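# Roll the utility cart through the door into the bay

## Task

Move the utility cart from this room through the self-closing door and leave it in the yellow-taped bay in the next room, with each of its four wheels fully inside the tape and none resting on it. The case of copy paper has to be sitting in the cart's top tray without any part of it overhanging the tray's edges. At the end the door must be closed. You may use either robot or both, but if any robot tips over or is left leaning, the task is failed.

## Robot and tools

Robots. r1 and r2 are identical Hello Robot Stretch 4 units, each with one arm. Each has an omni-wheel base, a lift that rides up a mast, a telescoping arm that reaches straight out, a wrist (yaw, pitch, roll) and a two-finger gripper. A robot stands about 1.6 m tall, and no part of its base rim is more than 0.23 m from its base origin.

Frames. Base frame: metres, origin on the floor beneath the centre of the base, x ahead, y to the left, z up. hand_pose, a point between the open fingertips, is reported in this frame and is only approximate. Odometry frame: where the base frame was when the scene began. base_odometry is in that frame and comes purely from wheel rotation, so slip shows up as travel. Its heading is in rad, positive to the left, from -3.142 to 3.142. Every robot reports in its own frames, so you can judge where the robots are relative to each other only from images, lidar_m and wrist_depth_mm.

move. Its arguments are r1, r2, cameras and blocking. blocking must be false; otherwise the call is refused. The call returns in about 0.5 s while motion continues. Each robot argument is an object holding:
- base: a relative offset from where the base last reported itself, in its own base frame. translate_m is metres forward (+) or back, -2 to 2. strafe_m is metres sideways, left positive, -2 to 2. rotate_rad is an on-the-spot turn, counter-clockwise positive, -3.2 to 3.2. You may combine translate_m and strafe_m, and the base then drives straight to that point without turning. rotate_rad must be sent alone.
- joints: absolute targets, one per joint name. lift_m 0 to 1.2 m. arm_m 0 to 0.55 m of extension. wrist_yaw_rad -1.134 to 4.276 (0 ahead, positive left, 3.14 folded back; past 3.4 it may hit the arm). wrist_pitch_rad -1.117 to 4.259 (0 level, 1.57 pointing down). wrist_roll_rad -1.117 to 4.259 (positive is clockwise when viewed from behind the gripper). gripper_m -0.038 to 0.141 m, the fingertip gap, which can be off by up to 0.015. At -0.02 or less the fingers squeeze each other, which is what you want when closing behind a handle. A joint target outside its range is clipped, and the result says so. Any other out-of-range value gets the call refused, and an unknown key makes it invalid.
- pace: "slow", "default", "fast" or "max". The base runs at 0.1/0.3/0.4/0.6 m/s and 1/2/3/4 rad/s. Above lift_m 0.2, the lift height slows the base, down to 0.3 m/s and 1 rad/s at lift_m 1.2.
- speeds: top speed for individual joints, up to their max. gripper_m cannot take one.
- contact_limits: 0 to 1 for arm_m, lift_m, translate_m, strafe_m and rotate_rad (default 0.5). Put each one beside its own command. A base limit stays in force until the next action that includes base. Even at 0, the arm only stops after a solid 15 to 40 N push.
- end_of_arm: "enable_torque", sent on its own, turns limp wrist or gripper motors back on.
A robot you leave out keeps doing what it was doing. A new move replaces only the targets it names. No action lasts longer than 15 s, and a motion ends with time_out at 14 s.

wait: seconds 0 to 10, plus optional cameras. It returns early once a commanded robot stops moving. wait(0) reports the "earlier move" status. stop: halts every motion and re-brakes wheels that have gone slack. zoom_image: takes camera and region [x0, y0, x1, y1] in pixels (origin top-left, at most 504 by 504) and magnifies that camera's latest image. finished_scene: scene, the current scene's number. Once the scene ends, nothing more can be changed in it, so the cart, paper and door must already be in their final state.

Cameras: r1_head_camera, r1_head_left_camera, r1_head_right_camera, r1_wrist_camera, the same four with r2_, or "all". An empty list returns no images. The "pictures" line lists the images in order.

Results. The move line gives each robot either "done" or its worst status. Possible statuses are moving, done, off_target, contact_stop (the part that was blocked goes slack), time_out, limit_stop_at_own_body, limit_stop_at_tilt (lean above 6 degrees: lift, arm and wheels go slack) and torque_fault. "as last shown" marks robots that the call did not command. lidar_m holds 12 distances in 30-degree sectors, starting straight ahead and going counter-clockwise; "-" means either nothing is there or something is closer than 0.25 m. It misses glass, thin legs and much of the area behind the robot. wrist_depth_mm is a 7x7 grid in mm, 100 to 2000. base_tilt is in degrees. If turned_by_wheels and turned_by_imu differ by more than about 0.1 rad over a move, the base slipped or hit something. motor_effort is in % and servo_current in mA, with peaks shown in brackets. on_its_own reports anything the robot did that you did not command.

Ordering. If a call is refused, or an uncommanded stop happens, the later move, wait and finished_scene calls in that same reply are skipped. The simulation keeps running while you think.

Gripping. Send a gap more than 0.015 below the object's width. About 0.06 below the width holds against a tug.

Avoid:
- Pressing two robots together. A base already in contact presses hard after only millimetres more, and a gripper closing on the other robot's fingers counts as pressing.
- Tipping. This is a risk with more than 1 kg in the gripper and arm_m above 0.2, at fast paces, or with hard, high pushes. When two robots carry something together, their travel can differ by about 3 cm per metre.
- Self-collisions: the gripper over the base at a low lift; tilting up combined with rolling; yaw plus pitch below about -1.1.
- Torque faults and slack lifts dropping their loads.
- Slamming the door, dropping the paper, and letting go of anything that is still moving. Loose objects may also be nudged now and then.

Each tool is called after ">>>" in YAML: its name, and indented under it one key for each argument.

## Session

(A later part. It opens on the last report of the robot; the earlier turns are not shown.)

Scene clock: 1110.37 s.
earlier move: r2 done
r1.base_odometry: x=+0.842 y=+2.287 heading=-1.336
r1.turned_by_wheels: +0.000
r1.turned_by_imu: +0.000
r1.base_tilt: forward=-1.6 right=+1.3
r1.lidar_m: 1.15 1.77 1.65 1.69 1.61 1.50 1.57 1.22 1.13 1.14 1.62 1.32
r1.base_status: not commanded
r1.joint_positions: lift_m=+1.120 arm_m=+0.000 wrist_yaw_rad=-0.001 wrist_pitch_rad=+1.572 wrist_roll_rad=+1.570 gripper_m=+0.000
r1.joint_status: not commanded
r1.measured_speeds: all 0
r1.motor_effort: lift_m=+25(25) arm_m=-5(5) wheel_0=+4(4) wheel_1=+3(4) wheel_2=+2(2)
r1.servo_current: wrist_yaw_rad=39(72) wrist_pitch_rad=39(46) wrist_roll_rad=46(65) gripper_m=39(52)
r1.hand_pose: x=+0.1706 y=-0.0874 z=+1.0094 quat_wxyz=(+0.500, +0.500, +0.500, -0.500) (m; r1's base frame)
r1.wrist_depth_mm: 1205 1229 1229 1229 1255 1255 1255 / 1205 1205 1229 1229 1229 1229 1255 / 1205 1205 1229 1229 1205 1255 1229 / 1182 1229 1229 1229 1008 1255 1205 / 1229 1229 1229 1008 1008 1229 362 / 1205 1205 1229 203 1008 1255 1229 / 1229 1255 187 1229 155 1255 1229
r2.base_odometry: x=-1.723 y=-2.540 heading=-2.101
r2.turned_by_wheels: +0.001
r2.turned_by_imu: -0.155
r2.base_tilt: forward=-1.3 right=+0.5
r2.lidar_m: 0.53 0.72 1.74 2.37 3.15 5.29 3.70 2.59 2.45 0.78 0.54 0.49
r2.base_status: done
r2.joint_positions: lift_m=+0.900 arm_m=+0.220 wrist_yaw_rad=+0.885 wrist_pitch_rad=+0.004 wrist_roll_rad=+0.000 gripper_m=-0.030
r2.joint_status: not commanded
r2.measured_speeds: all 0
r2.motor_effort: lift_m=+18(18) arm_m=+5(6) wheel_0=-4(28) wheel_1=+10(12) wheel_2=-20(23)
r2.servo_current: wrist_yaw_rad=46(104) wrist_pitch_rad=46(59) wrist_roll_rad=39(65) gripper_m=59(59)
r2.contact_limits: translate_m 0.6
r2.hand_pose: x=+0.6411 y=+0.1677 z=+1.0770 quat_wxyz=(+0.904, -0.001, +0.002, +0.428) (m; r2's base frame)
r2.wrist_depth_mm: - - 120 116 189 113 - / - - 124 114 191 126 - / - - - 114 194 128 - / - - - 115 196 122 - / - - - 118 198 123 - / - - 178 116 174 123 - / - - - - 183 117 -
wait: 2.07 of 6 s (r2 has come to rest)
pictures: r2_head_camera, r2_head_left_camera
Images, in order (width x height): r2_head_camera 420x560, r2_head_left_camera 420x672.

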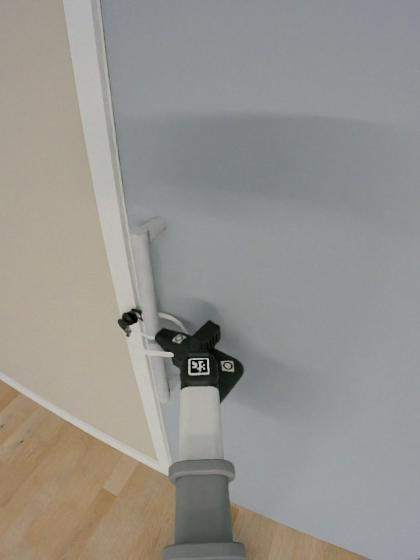

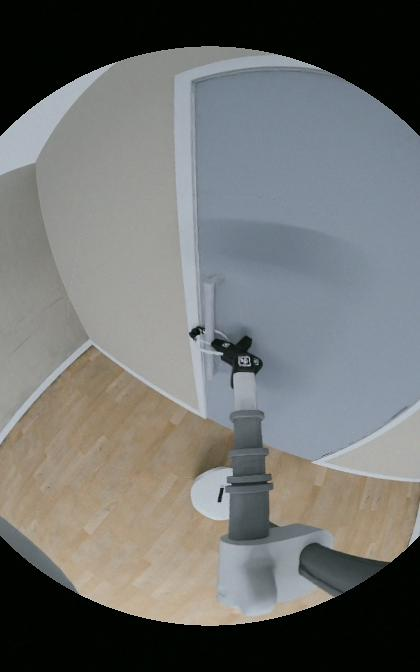

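>>> move:
  blocking: false
  r2: {"base":{"translate_m":-0.015,"strafe_m":-0.01},"pace":"slow"}
  cameras: []

>>> wait:
  seconds: 2
  cameras: ["r2_wrist_camera"]

>>> move:
  blocking: false
  r2: {"joints":{"gripper_m":0.11}}
  cameras: []

>>> wait:
  seconds: 3
  cameras: ["r2_wrist_camera","r2_head_camera"]

Scene clock: 1116.10 s.
move: r2 moving
r1: as last shown
r1.lidar_m: 1.15 1.77 1.64 1.68 1.62 1.51 1.58 1.22 1.13 1.15 1.63 1.29
r1.motor_effort: lift_m=+25(25) arm_m=-5(5) wheel_0=+4(4) wheel_1=+3(3) wheel_2=+2(2)
r1.servo_current: wrist_yaw_rad=52(59) wrist_pitch_rad=52(52) wrist_roll_rad=46(52) gripper_m=46(52)
r1.wrist_depth_mm: 1229 1229 1205 1229 1255 1229 1229 / 1255 1229 1205 1182 1255 1229 1229 / 1255 1205 1229 1229 1205 1255 1255 / 1205 1205 1182 1229 1008 1229 1255 / 1205 1229 1205 1008 991 1255 364 / 1205 1205 1229 203 1008 1255 1229 / 1205 1229 187 1205 156 1255 1255
r2.base_odometry: x=-1.724 y=-2.527 heading=-2.101
r2.turned_by_wheels: +0.000
r2.turned_by_imu: +0.001
r2.base_tilt: forward=-0.8 right=+0.1
r2.lidar_m: 0.53 0.70 1.77 2.36 3.12 5.29 3.67 2.57 2.46 0.79 0.53 0.50
r2.base_status: translate_m moving; strafe_m moving
r2.joint_positions: lift_m=+0.900 arm_m=+0.220 wrist_yaw_rad=+0.885 wrist_pitch_rad=+0.004 wrist_roll_rad=+0.000 gripper_m=-0.030
r2.joint_status: not commanded
r2.measured_speeds: translate_m=-0.031 strafe_m=-0.021 rotate_rad=+0.002 lift_m=+0.000 arm_m=+0.000 wrist_yaw_rad=+0.000 wrist_pitch_rad=+0.000 wrist_roll_rad=+0.000
r2.motor_effort: lift_m=+18(18) arm_m=+5(5) wheel_0=+6(6) wheel_1=+0(9) wheel_2=-4(19)
r2.servo_current: wrist_yaw_rad=52(52) wrist_pitch_rad=46(52) wrist_roll_rad=52(59) gripper_m=52(59)
r2.hand_pose: x=+0.6412 y=+0.1677 z=+1.0770 quat_wxyz=(+0.904, -0.001, +0.002, +0.428) (m; r2's base frame)
r2.wrist_depth_mm: - - 122 116 189 118 - / - - - 114 192 120 - / - - - 115 195 128 - / - - - 115 196 122 - / - - - 118 198 123 - / - - 178 116 174 123 - / - - - - 183 117 -
pictures: none
No camera images: "cameras" was empty.

Scene clock: 1116.70 s.
earlier move: r2 done
r1.base_odometry: x=+0.842 y=+2.287 heading=-1.336
r1.turned_by_wheels: +0.000
r1.turned_by_imu: +0.000
r1.base_tilt: forward=-1.6 right=+1.3
r1.lidar_m: 1.15 1.77 1.65 1.68 1.59 1.51 1.58 1.21 1.13 1.15 1.61 1.32
r1.base_status: not commanded
r1.joint_positions: lift_m=+1.120 arm_m=+0.000 wrist_yaw_rad=-0.001 wrist_pitch_rad=+1.572 wrist_roll_rad=+1.570 gripper_m=+0.000
r1.joint_status: not commanded
r1.measured_speeds: all 0
r1.motor_effort: lift_m=+24(25) arm_m=-5(5) wheel_0=+4(4) wheel_1=+3(4) wheel_2=+2(2)
r1.servo_current: wrist_yaw_rad=46(65) wrist_pitch_rad=46(52) wrist_roll_rad=46(59) gripper_m=46(52)
r1.hand_pose: x=+0.1706 y=-0.0874 z=+1.0094 quat_wxyz=(+0.500, +0.500, +0.500, -0.500) (m; r1's base frame)
r1.wrist_depth_mm: 1229 1229 1229 1205 1205 1205 1255 / 1182 1205 1229 1229 1205 1229 1229 / 1229 1205 1205 1229 1229 1255 1229 / 1229 1229 1229 1255 1008 1229 1229 / 1205 1229 1205 1025 1008 1205 362 / 1205 1229 1205 204 991 1229 1229 / 1229 1229 187 1182 155 1255 1255
r2.base_odometry: x=-1.724 y=-2.522 heading=-2.100
r2.turned_by_wheels: +0.001
r2.turned_by_imu: +0.001
r2.base_tilt: forward=-0.7 right=+0.1
r2.lidar_m: 0.53 0.70 1.77 2.37 3.13 5.28 3.67 2.55 2.46 0.77 0.55 0.50
r2.base_status: done
r2.joint_positions: lift_m=+0.900 arm_m=+0.220 wrist_yaw_rad=+0.885 wrist_pitch_rad=+0.003 wrist_roll_rad=+0.000 gripper_m=-0.030
r2.joint_status: not commanded
r2.measured_speeds: all 0
r2.motor_effort: lift_m=+18(18) arm_m=+5(5) wheel_0=+6(6) wheel_1=-2(9) wheel_2=+4(19)
r2.servo_current: wrist_yaw_rad=46(59) wrist_pitch_rad=39(52) wrist_roll_rad=52(59) gripper_m=52(59)
r2.hand_pose: x=+0.6412 y=+0.1677 z=+1.0774 quat_wxyz=(+0.904, -0.001, +0.001, +0.428) (m; r2's base frame)
r2.wrist_depth_mm: - - - 115 196 129 - / - - - 114 198 124 - / - - - 115 200 132 - / - - - 116 202 126 - / - - - 120 204 127 - / - - 183 118 176 127 - / - 145 - - 176 121 -
wait: 0.60 of 2 s (r2 has come to rest)
pictures: r2_wrist_camera
Images, in order (width x height): r2_wrist_camera 616x392.

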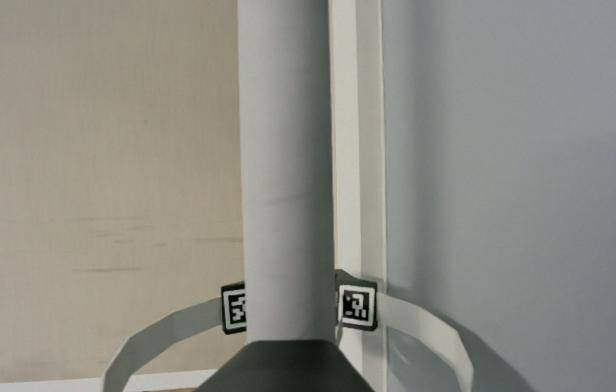

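Scene clock: 1117.20 s.
move: r2 moving
r1: as last shown
r1.lidar_m: 1.14 1.74 1.65 1.71 1.59 1.50 1.57 1.21 1.13 1.14 1.61 1.31
r1.servo_current: wrist_yaw_rad=46(59) wrist_pitch_rad=39(46) wrist_roll_rad=46(65) gripper_m=46(52)
r1.wrist_depth_mm: 1229 1205 1205 1229 1229 1229 1255 / 1205 1205 1229 1205 1229 1229 1255 / 1182 1205 1205 1255 1205 1229 1229 / 1229 1182 1205 1255 1025 1229 1229 / 1182 1205 1205 1008 1042 1229 362 / 1229 1255 1205 204 991 1255 1229 / 1205 1255 187 1229 155 1229 1229
r2.base_odometry: x=-1.724 y=-2.522 heading=-2.101
r2.turned_by_wheels: -0.001
r2.turned_by_imu: -0.001
r2.base_tilt: forward=-0.7 right=+0.1
r2.lidar_m: 0.53 0.71 1.77 2.37 3.15 5.28 3.67 2.59 2.44 0.81 0.55 0.51
r2.base_status: not commanded
r2.joint_positions: lift_m=+0.900 arm_m=+0.220 wrist_yaw_rad=+0.885 wrist_pitch_rad=+0.003 wrist_roll_rad=+0.000 gripper_m=-0.003
r2.joint_status: gripper_m moving
r2.measured_speeds: translate_m=+0.000 strafe_m=-0.001 rotate_rad=-0.004 lift_m=+0.000 arm_m=+0.000 wrist_yaw_rad=+0.000 wrist_pitch_rad=+0.000 wrist_roll_rad=+0.000
r2.motor_effort: lift_m=+18(18) arm_m=+5(5) wheel_0=+3(6) wheel_1=-1(2) wheel_2=-2(4)
r2.servo_current: wrist_yaw_rad=39(59) wrist_pitch_rad=46(46) wrist_roll_rad=39(52) gripper_m=72(104)
r2.hand_pose: x=+0.6412 y=+0.1677 z=+1.0774 quat_wxyz=(+0.904, -0.001, +0.001, +0.428) (m; r2's base frame)
r2.wrist_depth_mm: - - - 121 190 126 - / - - - 118 193 121 - / - - - 121 195 116 - / - - - 121 197 124 - / - - - 120 199 124 - / - - 181 122 171 125 - / - - - - 186 118 -
pictures: none
No camera images: "cameras" was empty.

Scene clock: 1118.80 s.
earlier move: r2 done
r1.base_odometry: x=+0.842 y=+2.287 heading=-1.336
r1.turned_by_wheels: +0.000
r1.turned_by_imu: +0.000
r1.base_tilt: forward=-1.6 right=+1.3
r1.lidar_m: 1.14 1.73 1.65 1.69 1.62 1.49 1.57 1.21 1.13 1.16 1.59 1.29
r1.base_status: not commanded
r1.joint_positions: lift_m=+1.120 arm_m=+0.000 wrist_yaw_rad=-0.001 wrist_pitch_rad=+1.572 wrist_roll_rad=+1.570 gripper_m=+0.000
r1.joint_status: not commanded
r1.measured_speeds: all 0
r1.motor_effort: lift_m=+24(25) arm_m=-5(5) wheel_0=+4(4) wheel_1=+3(4) wheel_2=+2(2)
r1.servo_current: wrist_yaw_rad=33(65) wrist_pitch_rad=39(46) wrist_roll_rad=52(78) gripper_m=39(52)
r1.hand_pose: x=+0.1706 y=-0.0874 z=+1.0094 quat_wxyz=(+0.500, +0.500, +0.500, -0.500) (m; r1's base frame)
r1.wrist_depth_mm: 1205 1205 1229 1229 1205 1229 1205 / 1229 1229 1205 1229 1229 1229 1229 / 1229 1229 1205 1229 1205 1255 1229 / 1229 1229 1229 1229 1025 1229 1229 / 1205 1205 1205 991 1025 1229 359 / 1182 1229 1229 203 1008 1229 1255 / 1229 1182 187 1255 155 1229 1229
r2.base_odometry: x=-1.724 y=-2.522 heading=-2.101
r2.turned_by_wheels: +0.000
r2.turned_by_imu: -0.004
r2.base_tilt: forward=-0.7 right=+0.1
r2.lidar_m: 0.51 0.72 1.71 2.38 3.11 5.29 3.71 2.57 2.44 0.76 0.56 0.50
r2.base_status: not commanded
r2.joint_positions: lift_m=+0.900 arm_m=+0.220 wrist_yaw_rad=+0.885 wrist_pitch_rad=+0.003 wrist_roll_rad=+0.000 gripper_m=+0.110
r2.joint_status: all done
r2.measured_speeds: all 0
r2.motor_effort: lift_m=+18(18) arm_m=+5(5) wheel_0=+1(6) wheel_1=+3(4) wheel_2=-9(10)
r2.servo_current: wrist_yaw_rad=39(65) wrist_pitch_rad=33(46) wrist_roll_rad=52(59) gripper_m=46(117)
r2.hand_pose: x=+0.6411 y=+0.1679 z=+1.0774 quat_wxyz=(+0.904, -0.001, +0.001, +0.428) (m; r2's base frame)
r2.wrist_depth_mm: - - - 119 192 127 - / - - - 119 195 121 - / - - - 122 196 117 - / - - - 122 200 124 - / - - - 121 200 124 - / - - 183 123 178 124 - / - - - - 186 118 -
wait: 1.60 of 3 s (r2 has come to rest)
pictures: r2_head_camera, r2_wrist_camera
Images, in order (width x height): r2_head_camera 420x560, r2_wrist_camera 616x392.

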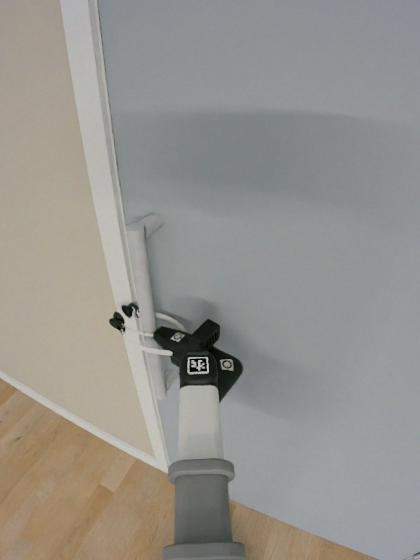

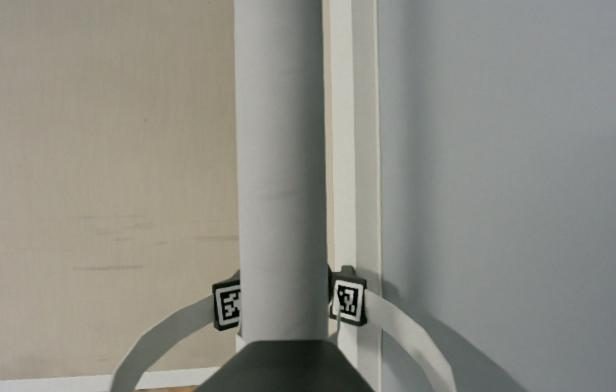

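>>> move:
  blocking: false
  r2: {"joints":{"gripper_m":0.141}}
  cameras: []

>>> wait:
  seconds: 2
  cameras: []

>>> move:
  blocking: false
  r2: {"base":{"translate_m":-0.05,"strafe_m":-0.06},"pace":"slow","contact_limits":{"translate_m":0.2}}
  cameras: []

>>> wait:
  seconds: 4
  cameras: ["r2_wrist_camera","r2_head_camera"]

Scene clock: 1126.20 s.
move: r2 moving
r1: as last shown
r1.lidar_m: 1.14 1.76 1.64 1.68 1.62 1.50 1.57 1.19 1.12 1.14 1.64 1.31
r1.servo_current: wrist_yaw_rad=46(52) wrist_pitch_rad=39(46) wrist_roll_rad=59(59) gripper_m=52(52)
r1.wrist_depth_mm: 1205 1229 1205 1205 1229 1229 1229 / 1205 1182 1229 1205 1229 1229 1255 / 1229 1229 1229 1255 1229 1255 1229 / 1205 1205 1229 1229 1025 1229 1281 / 1229 1229 1229 1008 1025 1255 362 / 1229 1205 1229 203 1008 1229 1229 / 1205 1229 188 1229 155 1255 1229
r2.base_odometry: x=-1.724 y=-2.522 heading=-2.101
r2.turned_by_wheels: +0.000
r2.turned_by_imu: +0.000
r2.base_tilt: forward=-0.7 right=+0.1
r2.lidar_m: 0.54 0.70 1.70 2.36 3.14 5.27 3.69 2.60 2.45 0.75 0.56 0.51
r2.base_status: not commanded
r2.joint_positions: lift_m=+0.900 arm_m=+0.220 wrist_yaw_rad=+0.885 wrist_pitch_rad=+0.003 wrist_roll_rad=+0.000 gripper_m=+0.124
r2.joint_status: gripper_m moving
r2.measured_speeds: all 0
r2.motor_effort: lift_m=+18(18) arm_m=+5(5) wheel_0=+1(2) wheel_1=+3(4) wheel_2=-9(9)
r2.servo_current: wrist_yaw_rad=59(59) wrist_pitch_rad=39(46) wrist_roll_rad=52(52) gripper_m=85(104)
r2.hand_pose: x=+0.6411 y=+0.1679 z=+1.0774 quat_wxyz=(+0.904, -0.001, +0.001, +0.428) (m; r2's base frame)
r2.wrist_depth_mm: - - - 119 192 127 - / - - - 119 195 122 - / - - - 121 196 117 - / - - - 122 200 124 - / - - - 121 201 124 - / - - 183 123 178 125 - / - - - - 187 118 -
pictures: none
No camera images: "cameras" was empty.

Scene clock: 1127.00 s.
earlier move: r2 done
r1.base_odometry: x=+0.842 y=+2.287 heading=-1.336
r1.turned_by_wheels: +0.000
r1.turned_by_imu: +0.000
r1.base_tilt: forward=-1.6 right=+1.3
r1.lidar_m: 1.15 1.73 1.64 1.69 1.62 1.50 1.56 1.20 1.13 1.15 1.62 1.29
r1.base_status: not commanded
r1.joint_positions: lift_m=+1.120 arm_m=+0.000 wrist_yaw_rad=-0.001 wrist_pitch_rad=+1.572 wrist_roll_rad=+1.570 gripper_m=+0.000
r1.joint_status: not commanded
r1.measured_speeds: all 0
r1.motor_effort: lift_m=+25(25) arm_m=-5(5) wheel_0=+3(4) wheel_1=+3(4) wheel_2=+2(2)
r1.servo_current: wrist_yaw_rad=39(59) wrist_pitch_rad=52(52) wrist_roll_rad=39(59) gripper_m=46(52)
r1.hand_pose: x=+0.1706 y=-0.0874 z=+1.0094 quat_wxyz=(+0.500, +0.500, +0.500, -0.500) (m; r1's base frame)
r1.wrist_depth_mm: 1229 1205 1182 1255 1255 1229 1229 / 1205 1205 1229 1229 1255 1255 1255 / 1205 1229 1205 1229 1229 1229 1255 / 1255 1229 1205 1229 1008 1205 1255 / 1205 1255 1229 1025 1025 1255 362 / 1229 1182 1205 204 1025 1205 1229 / 1205 1229 188 1229 156 1229 1255
r2.base_odometry: x=-1.724 y=-2.522 heading=-2.101
r2.turned_by_wheels: +0.000
r2.turned_by_imu: +0.000
r2.base_tilt: forward=-0.7 right=+0.1
r2.lidar_m: 0.51 0.71 1.74 2.37 3.16 5.29 3.69 2.56 2.44 0.79 0.54 0.51
r2.base_status: not commanded
r2.joint_positions: lift_m=+0.900 arm_m=+0.220 wrist_yaw_rad=+0.885 wrist_pitch_rad=+0.003 wrist_roll_rad=+0.000 gripper_m=+0.141
r2.joint_status: all done
r2.measured_speeds: all 0
r2.motor_effort: lift_m=+18(18) arm_m=+5(5) wheel_0=+2(2) wheel_1=+3(4) wheel_2=-9(9)
r2.servo_current: wrist_yaw_rad=52(65) wrist_pitch_rad=39(52) wrist_roll_rad=46(65) gripper_m=52(104)
r2.hand_pose: x=+0.6411 y=+0.1679 z=+1.0774 quat_wxyz=(+0.904, -0.001, +0.001, +0.428) (m; r2's base frame)
r2.wrist_depth_mm: - - - 119 193 127 - / - - - 119 195 121 - / - - - 122 196 117 - / - - - 122 199 124 - / - - - 121 201 124 - / - - 183 123 179 125 - / - - - - 187 118 -
wait: 0.80 of 2 s (r2 has come to rest)
pictures: none
No camera images: "cameras" was empty.

Scene clock: 1127.50 s.
move: r2 moving
r1: as last shown
r1.lidar_m: 1.13 1.79 1.65 1.72 1.60 1.50 1.56 1.20 1.12 1.14 1.60 1.29
r1.servo_current: wrist_yaw_rad=39(59) wrist_pitch_rad=46(46) wrist_roll_rad=52(59) gripper_m=46(52)
r1.wrist_depth_mm: 1205 1229 1255 1229 1255 1205 1229 / 1229 1229 1229 1205 1205 1229 1229 / 1182 1229 1205 1229 1205 1205 1229 / 1205 1229 1229 1229 1042 1229 1229 / 1205 1229 1205 1025 1025 1205 362 / 1182 1255 1229 204 1025 1255 1255 / 1205 1255 188 1205 156 1205 1255
r2.base_odometry: x=-1.729 y=-2.510 heading=-2.100
r2.turned_by_wheels: +0.001
r2.turned_by_imu: +0.001
r2.base_tilt: forward=-0.7 right=+0.1
r2.lidar_m: 0.53 0.70 1.74 2.40 3.15 5.29 3.65 2.59 2.44 0.78 0.55 0.49
r2.base_status: translate_m moving; strafe_m moving
r2.joint_positions: lift_m=+0.900 arm_m=+0.220 wrist_yaw_rad=+0.887 wrist_pitch_rad=+0.003 wrist_roll_rad=+0.000 gripper_m=+0.141
r2.joint_status: not commanded
r2.measured_speeds: translate_m=-0.031 strafe_m=-0.037 rotate_rad=-0.020 lift_m=+0.000 arm_m=+0.000 wrist_yaw_rad=+0.000 wrist_pitch_rad=+0.000 wrist_roll_rad=+0.000
r2.motor_effort: lift_m=+18(18) arm_m=+5(5) wheel_0=+8(12) wheel_1=-2(4) wheel_2=+7(7)
r2.servo_current: wrist_yaw_rad=59(59) wrist_pitch_rad=39(46) wrist_roll_rad=59(59) gripper_m=46(65)
r2.contact_limits: translate_m 0.2
r2.hand_pose: x=+0.6408 y=+0.1683 z=+1.0774 quat_wxyz=(+0.903, -0.001, +0.001, +0.429) (m; r2's base frame)
r2.wrist_depth_mm: - - - 126 201 132 - / - - - 127 203 126 - / - - - 128 205 135 - / - - - 129 208 136 - / - - - 130 208 129 - / - - 190 130 186 138 - / - 137 - - 195 129 -
pictures: none
No camera images: "cameras" was empty.

Scene clock: 1129.03 s.
earlier move: r2 done
r1.base_odometry: x=+0.842 y=+2.287 heading=-1.336
r1.turned_by_wheels: +0.000
r1.turned_by_imu: +0.000
r1.base_tilt: forward=-1.6 right=+1.2
r1.lidar_m: 1.12 1.77 1.63 1.69 1.60 1.50 1.57 1.21 1.11 1.15 1.63 1.29
r1.base_status: not commanded
r1.joint_positions: lift_m=+1.120 arm_m=+0.000 wrist_yaw_rad=-0.001 wrist_pitch_rad=+1.572 wrist_roll_rad=+1.570 gripper_m=+0.000
r1.joint_status: not commanded
r1.measured_speeds: all 0
r1.motor_effort: lift_m=+25(25) arm_m=-5(5) wheel_0=+4(4) wheel_1=+3(4) wheel_2=+2(2)
r1.servo_current: wrist_yaw_rad=52(72) wrist_pitch_rad=39(52) wrist_roll_rad=52(72) gripper_m=52(52)
r1.hand_pose: x=+0.1706 y=-0.0874 z=+1.0094 quat_wxyz=(+0.500, +0.500, +0.500, -0.500) (m; r1's base frame)
r1.wrist_depth_mm: 1229 1229 1205 1205 1229 1205 1229 / 1205 1229 1229 1205 1255 1229 1229 / 1255 1229 1205 1205 1205 1229 1255 / 1205 1205 1229 1229 1025 1255 1229 / 1205 1229 1229 1025 991 1255 359 / 1229 1229 1205 203 1008 1205 1229 / 1205 1229 188 1205 155 1205 1229
r2.base_odometry: x=-1.751 y=-2.449 heading=-2.100
r2.turned_by_wheels: +0.000
r2.turned_by_imu: +0.001
r2.base_tilt: forward=-0.7 right=+0.1
r2.lidar_m: 0.54 0.66 1.80 2.43 3.24 5.27 3.66 2.53 2.36 0.83 0.58 0.54
r2.base_status: done
r2.joint_positions: lift_m=+0.900 arm_m=+0.220 wrist_yaw_rad=+0.887 wrist_pitch_rad=+0.003 wrist_roll_rad=+0.000 gripper_m=+0.141
r2.joint_status: not commanded
r2.measured_speeds: all 0
r2.motor_effort: lift_m=+18(18) arm_m=+5(5) wheel_0=+7(13) wheel_1=-2(7) wheel_2=+7(11)
r2.servo_current: wrist_yaw_rad=46(65) wrist_pitch_rad=39(46) wrist_roll_rad=46(72) gripper_m=52(65)
r2.contact_limits: translate_m 0.2
r2.hand_pose: x=+0.6408 y=+0.1683 z=+1.0774 quat_wxyz=(+0.903, -0.001, +0.001, +0.429) (m; r2's base frame)
r2.wrist_depth_mm: - - - 193 234 155 - / - - - 196 236 157 - / - - - 197 241 158 - / - - - 197 243 159 - / - - - 198 227 152 - / - - 191 198 194 152 - / - - - - 228 144 -
wait: 1.53 of 4 s (r2 has come to rest)
pictures: r2_head_camera, r2_wrist_camera
Images, in order (width x height): r2_head_camera 420x560, r2_wrist_camera 616x392.

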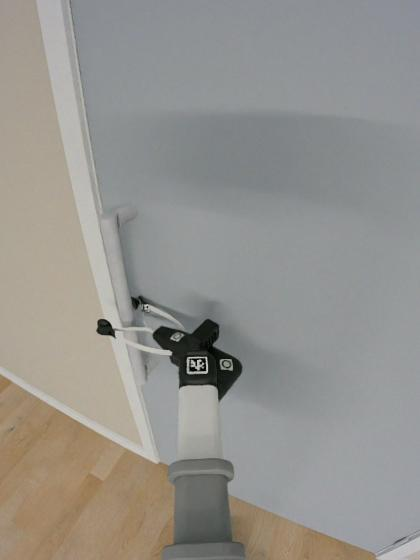

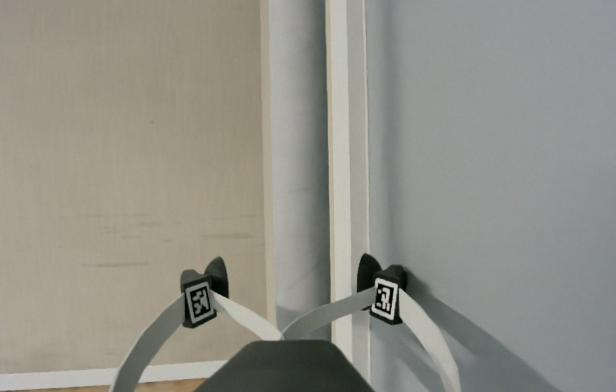

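>>> move:
  blocking: false
  r2: {"base":{"translate_m":-0.15,"strafe_m":-0.18},"contact_limits":{"translate_m":0.3}}
  cameras: []

>>> wait:
  seconds: 4
  cameras: ["r2_head_camera","r2_head_left_camera"]

>>> move:
  blocking: false
  r1: {"base":{"rotate_rad":-1.3}}
  cameras: []

>>> wait:
  seconds: 4
  cameras: ["r1_head_camera","r1_head_left_camera"]

Scene clock: 1137.57 s.
move: r2 moving
r1: as last shown
r1.base_tilt: forward=-1.6 right=+1.3
r1.lidar_m: 1.14 1.75 1.65 1.68 1.62 1.49 1.57 1.21 1.13 1.15 1.62 1.32
r1.motor_effort: lift_m=+25(25) arm_m=-5(5) wheel_0=+3(4) wheel_1=+3(4) wheel_2=+2(2)
r1.servo_current: wrist_yaw_rad=39(59) wrist_pitch_rad=39(52) wrist_roll_rad=39(59) gripper_m=39(52)
r1.wrist_depth_mm: 1229 1229 1229 1205 1205 1205 1229 / 1205 1205 1229 1205 1229 1205 1205 / 1229 1205 1229 1255 1229 1229 1205 / 1205 1205 1229 1229 1025 1255 1229 / 1229 1205 1255 1008 1025 1255 359 / 1205 1229 1229 202 1025 1229 1229 / 1182 1229 188 1229 156 1255 1255
r2.base_odometry: x=-1.762 y=-2.419 heading=-2.099
r2.turned_by_wheels: +0.001
r2.turned_by_imu: +0.001
r2.base_tilt: forward=-0.7 right=+0.1
r2.lidar_m: 0.56 0.66 1.83 2.45 3.27 5.27 3.59 2.48 2.33 0.82 0.58 0.52
r2.base_status: translate_m moving; strafe_m moving
r2.joint_positions: lift_m=+0.900 arm_m=+0.220 wrist_yaw_rad=+0.887 wrist_pitch_rad=+0.003 wrist_roll_rad=+0.000 gripper_m=+0.141
r2.joint_status: not commanded
r2.measured_speeds: translate_m=-0.079 strafe_m=-0.096 rotate_rad=-0.001 lift_m=+0.000 arm_m=+0.000 wrist_yaw_rad=+0.000 wrist_pitch_rad=+0.000 wrist_roll_rad=+0.000
r2.motor_effort: lift_m=+18(18) arm_m=+5(5) wheel_0=+12(13) wheel_1=-9(10) wheel_2=+11(12)
r2.servo_current: wrist_yaw_rad=46(59) wrist_pitch_rad=39(46) wrist_roll_rad=46(59) gripper_m=52(59)
r2.contact_limits: translate_m 0.3
r2.hand_pose: x=+0.6408 y=+0.1683 z=+1.0774 quat_wxyz=(+0.903, -0.001, +0.001, +0.429) (m; r2's base frame)
r2.wrist_depth_mm: - - - 223 248 156 - / - - - 224 253 167 - / - - - 226 257 160 - / - - - 227 260 160 - / - - - 233 242 162 - / - - 195 228 192 154 - / - - - - 224 146 -
pictures: none
No camera images: "cameras" was empty.

Scene clock: 1139.27 s.
earlier move: r2 done
r1.base_odometry: x=+0.842 y=+2.287 heading=-1.336
r1.turned_by_wheels: +0.000
r1.turned_by_imu: +0.000
r1.base_tilt: forward=-1.6 right=+1.3
r1.lidar_m: 1.11 1.77 1.65 1.70 1.58 1.50 1.58 1.23 1.13 1.16 1.62 1.29
r1.base_status: not commanded
r1.joint_positions: lift_m=+1.120 arm_m=+0.000 wrist_yaw_rad=-0.001 wrist_pitch_rad=+1.572 wrist_roll_rad=+1.570 gripper_m=+0.000
r1.joint_status: not commanded
r1.measured_speeds: all 0
r1.motor_effort: lift_m=+25(25) arm_m=-5(5) wheel_0=+3(4) wheel_1=+3(4) wheel_2=+2(2)
r1.servo_current: wrist_yaw_rad=65(72) wrist_pitch_rad=26(52) wrist_roll_rad=52(59) gripper_m=46(52)
r1.hand_pose: x=+0.1706 y=-0.0874 z=+1.0094 quat_wxyz=(+0.500, +0.500, +0.500, -0.500) (m; r1's base frame)
r1.wrist_depth_mm: 1229 1205 1205 1229 1255 1255 1229 / 1229 1229 1229 1229 1229 1255 1229 / 1229 1205 1205 1205 1229 1229 1229 / 1182 1205 1205 1255 1008 1229 1229 / 1229 1205 1205 1008 1025 1205 359 / 1205 1205 1182 202 1025 1255 1229 / 1229 1229 187 1229 155 1229 1229
r2.base_odometry: x=-1.831 y=-2.228 heading=-2.100
r2.turned_by_wheels: +0.000
r2.turned_by_imu: +0.000
r2.base_tilt: forward=-0.7 right=+0.1
r2.lidar_m: 0.61 0.81 1.99 2.65 3.52 5.22 3.26 2.28 2.16 0.88 0.63 0.57
r2.base_status: done
r2.joint_positions: lift_m=+0.900 arm_m=+0.220 wrist_yaw_rad=+0.883 wrist_pitch_rad=+0.003 wrist_roll_rad=+0.000 gripper_m=+0.141
r2.joint_status: not commanded
r2.measured_speeds: all 0
r2.motor_effort: lift_m=+18(18) arm_m=+5(5) wheel_0=+3(13) wheel_1=-2(10) wheel_2=+4(12)
r2.servo_current: wrist_yaw_rad=52(72) wrist_pitch_rad=46(52) wrist_roll_rad=39(65) gripper_m=52(59)
r2.contact_limits: translate_m 0.3
r2.hand_pose: x=+0.6415 y=+0.1673 z=+1.0774 quat_wxyz=(+0.904, -0.001, +0.001, +0.427) (m; r2's base frame)
r2.wrist_depth_mm: - - - 436 342 218 - / - - - 436 322 220 173 / - - - 433 325 223 174 / - - - 442 327 224 - / - - - 530 330 224 177 / - - - 433 309 204 177 / - - - - 309 238 -
wait: 1.70 of 4 s (r2 has come to rest)
pictures: r2_head_camera, r2_head_left_camera
Images, in order (width x height): r2_head_camera 420x560, r2_head_left_camera 420x672.

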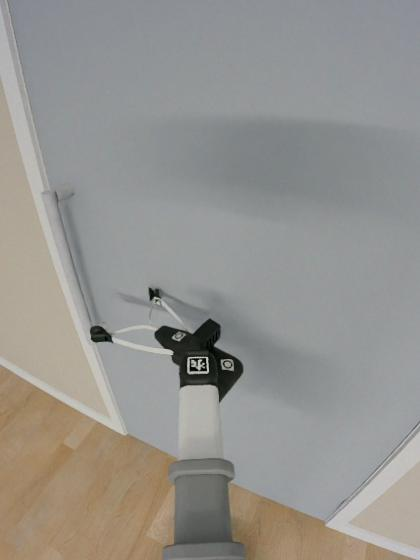

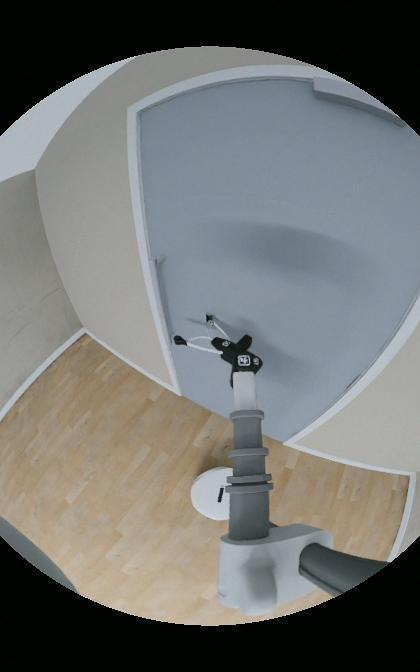

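Scene clock: 1139.77 s.
move: r1 moving
r1.base_odometry: x=+0.842 y=+2.287 heading=-1.493
r1.turned_by_wheels: -0.157
r1.turned_by_imu: -0.158
r1.base_tilt: forward=-1.6 right=+1.3
r1.lidar_m: 1.14 1.88 1.65 1.65 1.73 1.51 1.49 1.29 1.13 1.11 1.45 1.47
r1.base_status: rotate_rad moving
r1.joint_positions: lift_m=+1.120 arm_m=+0.000 wrist_yaw_rad=-0.001 wrist_pitch_rad=+1.572 wrist_roll_rad=+1.570 gripper_m=+0.000
r1.joint_status: not commanded
r1.measured_speeds: translate_m=+0.000 strafe_m=-0.001 rotate_rad=-0.600 lift_m=+0.000 arm_m=+0.000 wrist_yaw_rad=+0.000 wrist_pitch_rad=+0.000 wrist_roll_rad=+0.000
r1.motor_effort: lift_m=+25(25) arm_m=-5(5) wheel_0=+6(8) wheel_1=+5(8) wheel_2=+6(7)
r1.servo_current: wrist_yaw_rad=65(65) wrist_pitch_rad=46(46) wrist_roll_rad=39(59) gripper_m=33(46)
r1.hand_pose: x=+0.1706 y=-0.0874 z=+1.0094 quat_wxyz=(+0.500, +0.500, +0.500, -0.500) (m; r1's base frame)
r1.wrist_depth_mm: 1205 1229 1229 1229 1229 1281 1229 / 1205 1205 1205 1229 1255 1205 1182 / 1205 1205 1229 1255 1229 1229 1255 / 1229 1229 1229 1229 1025 1255 1255 / 1255 1182 1205 1008 1025 1229 359 / 1205 1205 1205 204 1008 1229 1229 / 1229 1182 188 1205 155 1229 1255
r2: as last shown
r2.base_tilt: forward=-0.7 right=+0.0
r2.lidar_m: 0.61 0.84 2.00 2.67 3.54 5.22 3.29 2.28 2.14 0.88 0.63 0.54
r2.motor_effort: lift_m=+18(18) arm_m=+5(5) wheel_0=+3(4) wheel_1=-2(3) wheel_2=+4(5)
r2.servo_current: wrist_yaw_rad=46(59) wrist_pitch_rad=39(46) wrist_roll_rad=59(59) gripper_m=46(59)
r2.contact_limits: translate_m 0.3
r2.wrist_depth_mm: - - - 436 340 220 - / - - - 433 322 220 173 / - - - 436 325 223 174 / - - - 436 327 224 - / - - - 535 329 225 177 / - - - 433 307 204 177 / - - - - 309 239 -
pictures: none
No camera images: "cameras" was empty.

Scene clock: 1141.60 s.
earlier move: r1 done
r1.base_odometry: x=+0.842 y=+2.287 heading=-2.635
r1.turned_by_wheels: -1.142
r1.turned_by_imu: -1.148
r1.base_tilt: forward=-1.6 right=+1.3
r1.lidar_m: 1.35 2.09 1.15 1.24 1.64 1.65 1.84 1.53 1.53 1.36 1.14 1.11
r1.base_status: done
r1.joint_positions: lift_m=+1.120 arm_m=+0.000 wrist_yaw_rad=-0.001 wrist_pitch_rad=+1.572 wrist_roll_rad=+1.570 gripper_m=+0.000
r1.joint_status: not commanded
r1.measured_speeds: all 0
r1.motor_effort: lift_m=+24(25) arm_m=-5(5) wheel_0=+4(9) wheel_1=+1(8) wheel_2=+3(7)
r1.servo_current: wrist_yaw_rad=39(65) wrist_pitch_rad=46(52) wrist_roll_rad=33(65) gripper_m=46(52)
r1.hand_pose: x=+0.1706 y=-0.0874 z=+1.0094 quat_wxyz=(+0.500, +0.500, +0.500, -0.500) (m; r1's base frame)
r1.wrist_depth_mm: 1118 1182 1205 1182 1229 1229 1255 / 1205 1205 1205 1255 1229 1229 1229 / 1205 1205 1229 1229 1255 1229 1229 / 1205 1229 1229 1229 1042 1229 1229 / 1205 1229 1205 1008 1025 1255 362 / 1229 1205 1229 203 1008 1229 1255 / 1229 1205 188 1229 156 1229 1255
r2.base_odometry: x=-1.831 y=-2.228 heading=-2.100
r2.turned_by_wheels: +0.000
r2.turned_by_imu: +0.000
r2.base_tilt: forward=-0.7 right=+0.1
r2.lidar_m: 0.60 0.83 1.98 2.68 3.50 5.21 3.28 2.29 2.15 0.91 0.62 0.58
r2.base_status: not commanded
r2.joint_positions: lift_m=+0.900 arm_m=+0.220 wrist_yaw_rad=+0.883 wrist_pitch_rad=+0.003 wrist_roll_rad=+0.000 gripper_m=+0.141
r2.joint_status: not commanded
r2.measured_speeds: all 0
r2.motor_effort: lift_m=+17(18) arm_m=+4(5) wheel_0=+3(4) wheel_1=-2(3) wheel_2=+4(5)
r2.servo_current: wrist_yaw_rad=39(59) wrist_pitch_rad=39(46) wrist_roll_rad=46(59) gripper_m=52(59)
r2.contact_limits: translate_m 0.3
r2.hand_pose: x=+0.6415 y=+0.1673 z=+1.0774 quat_wxyz=(+0.904, -0.001, +0.001, +0.427) (m; r2's base frame)
r2.wrist_depth_mm: - - - 436 338 217 - / - - - 439 322 221 173 / - - - 436 325 222 175 / - - - 445 329 224 - / - - - 539 330 225 176 / - - - 433 307 204 177 / - - - - 309 238 -
wait: 1.83 of 4 s (r1 has come to rest)
pictures: r1_head_camera, r1_head_left_camera
Images, in order (width x height): r1_head_camera 420x560, r1_head_left_camera 420x672.

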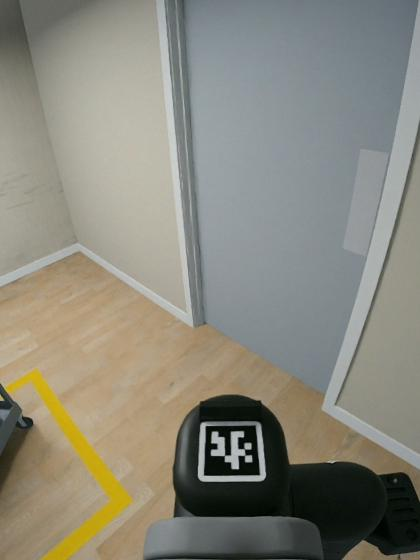

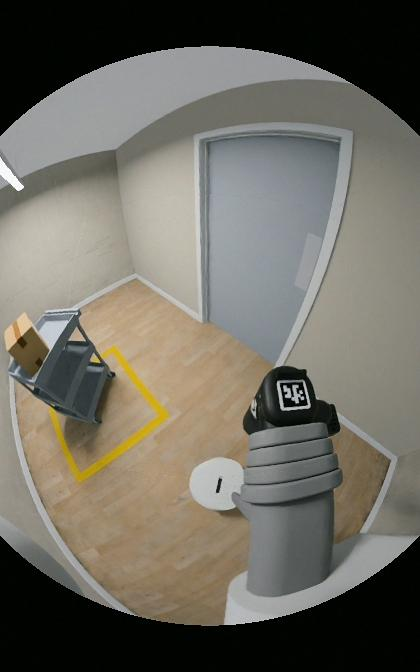

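>>> finished_scene:
  scene: 1

The scene is finished: the task was done.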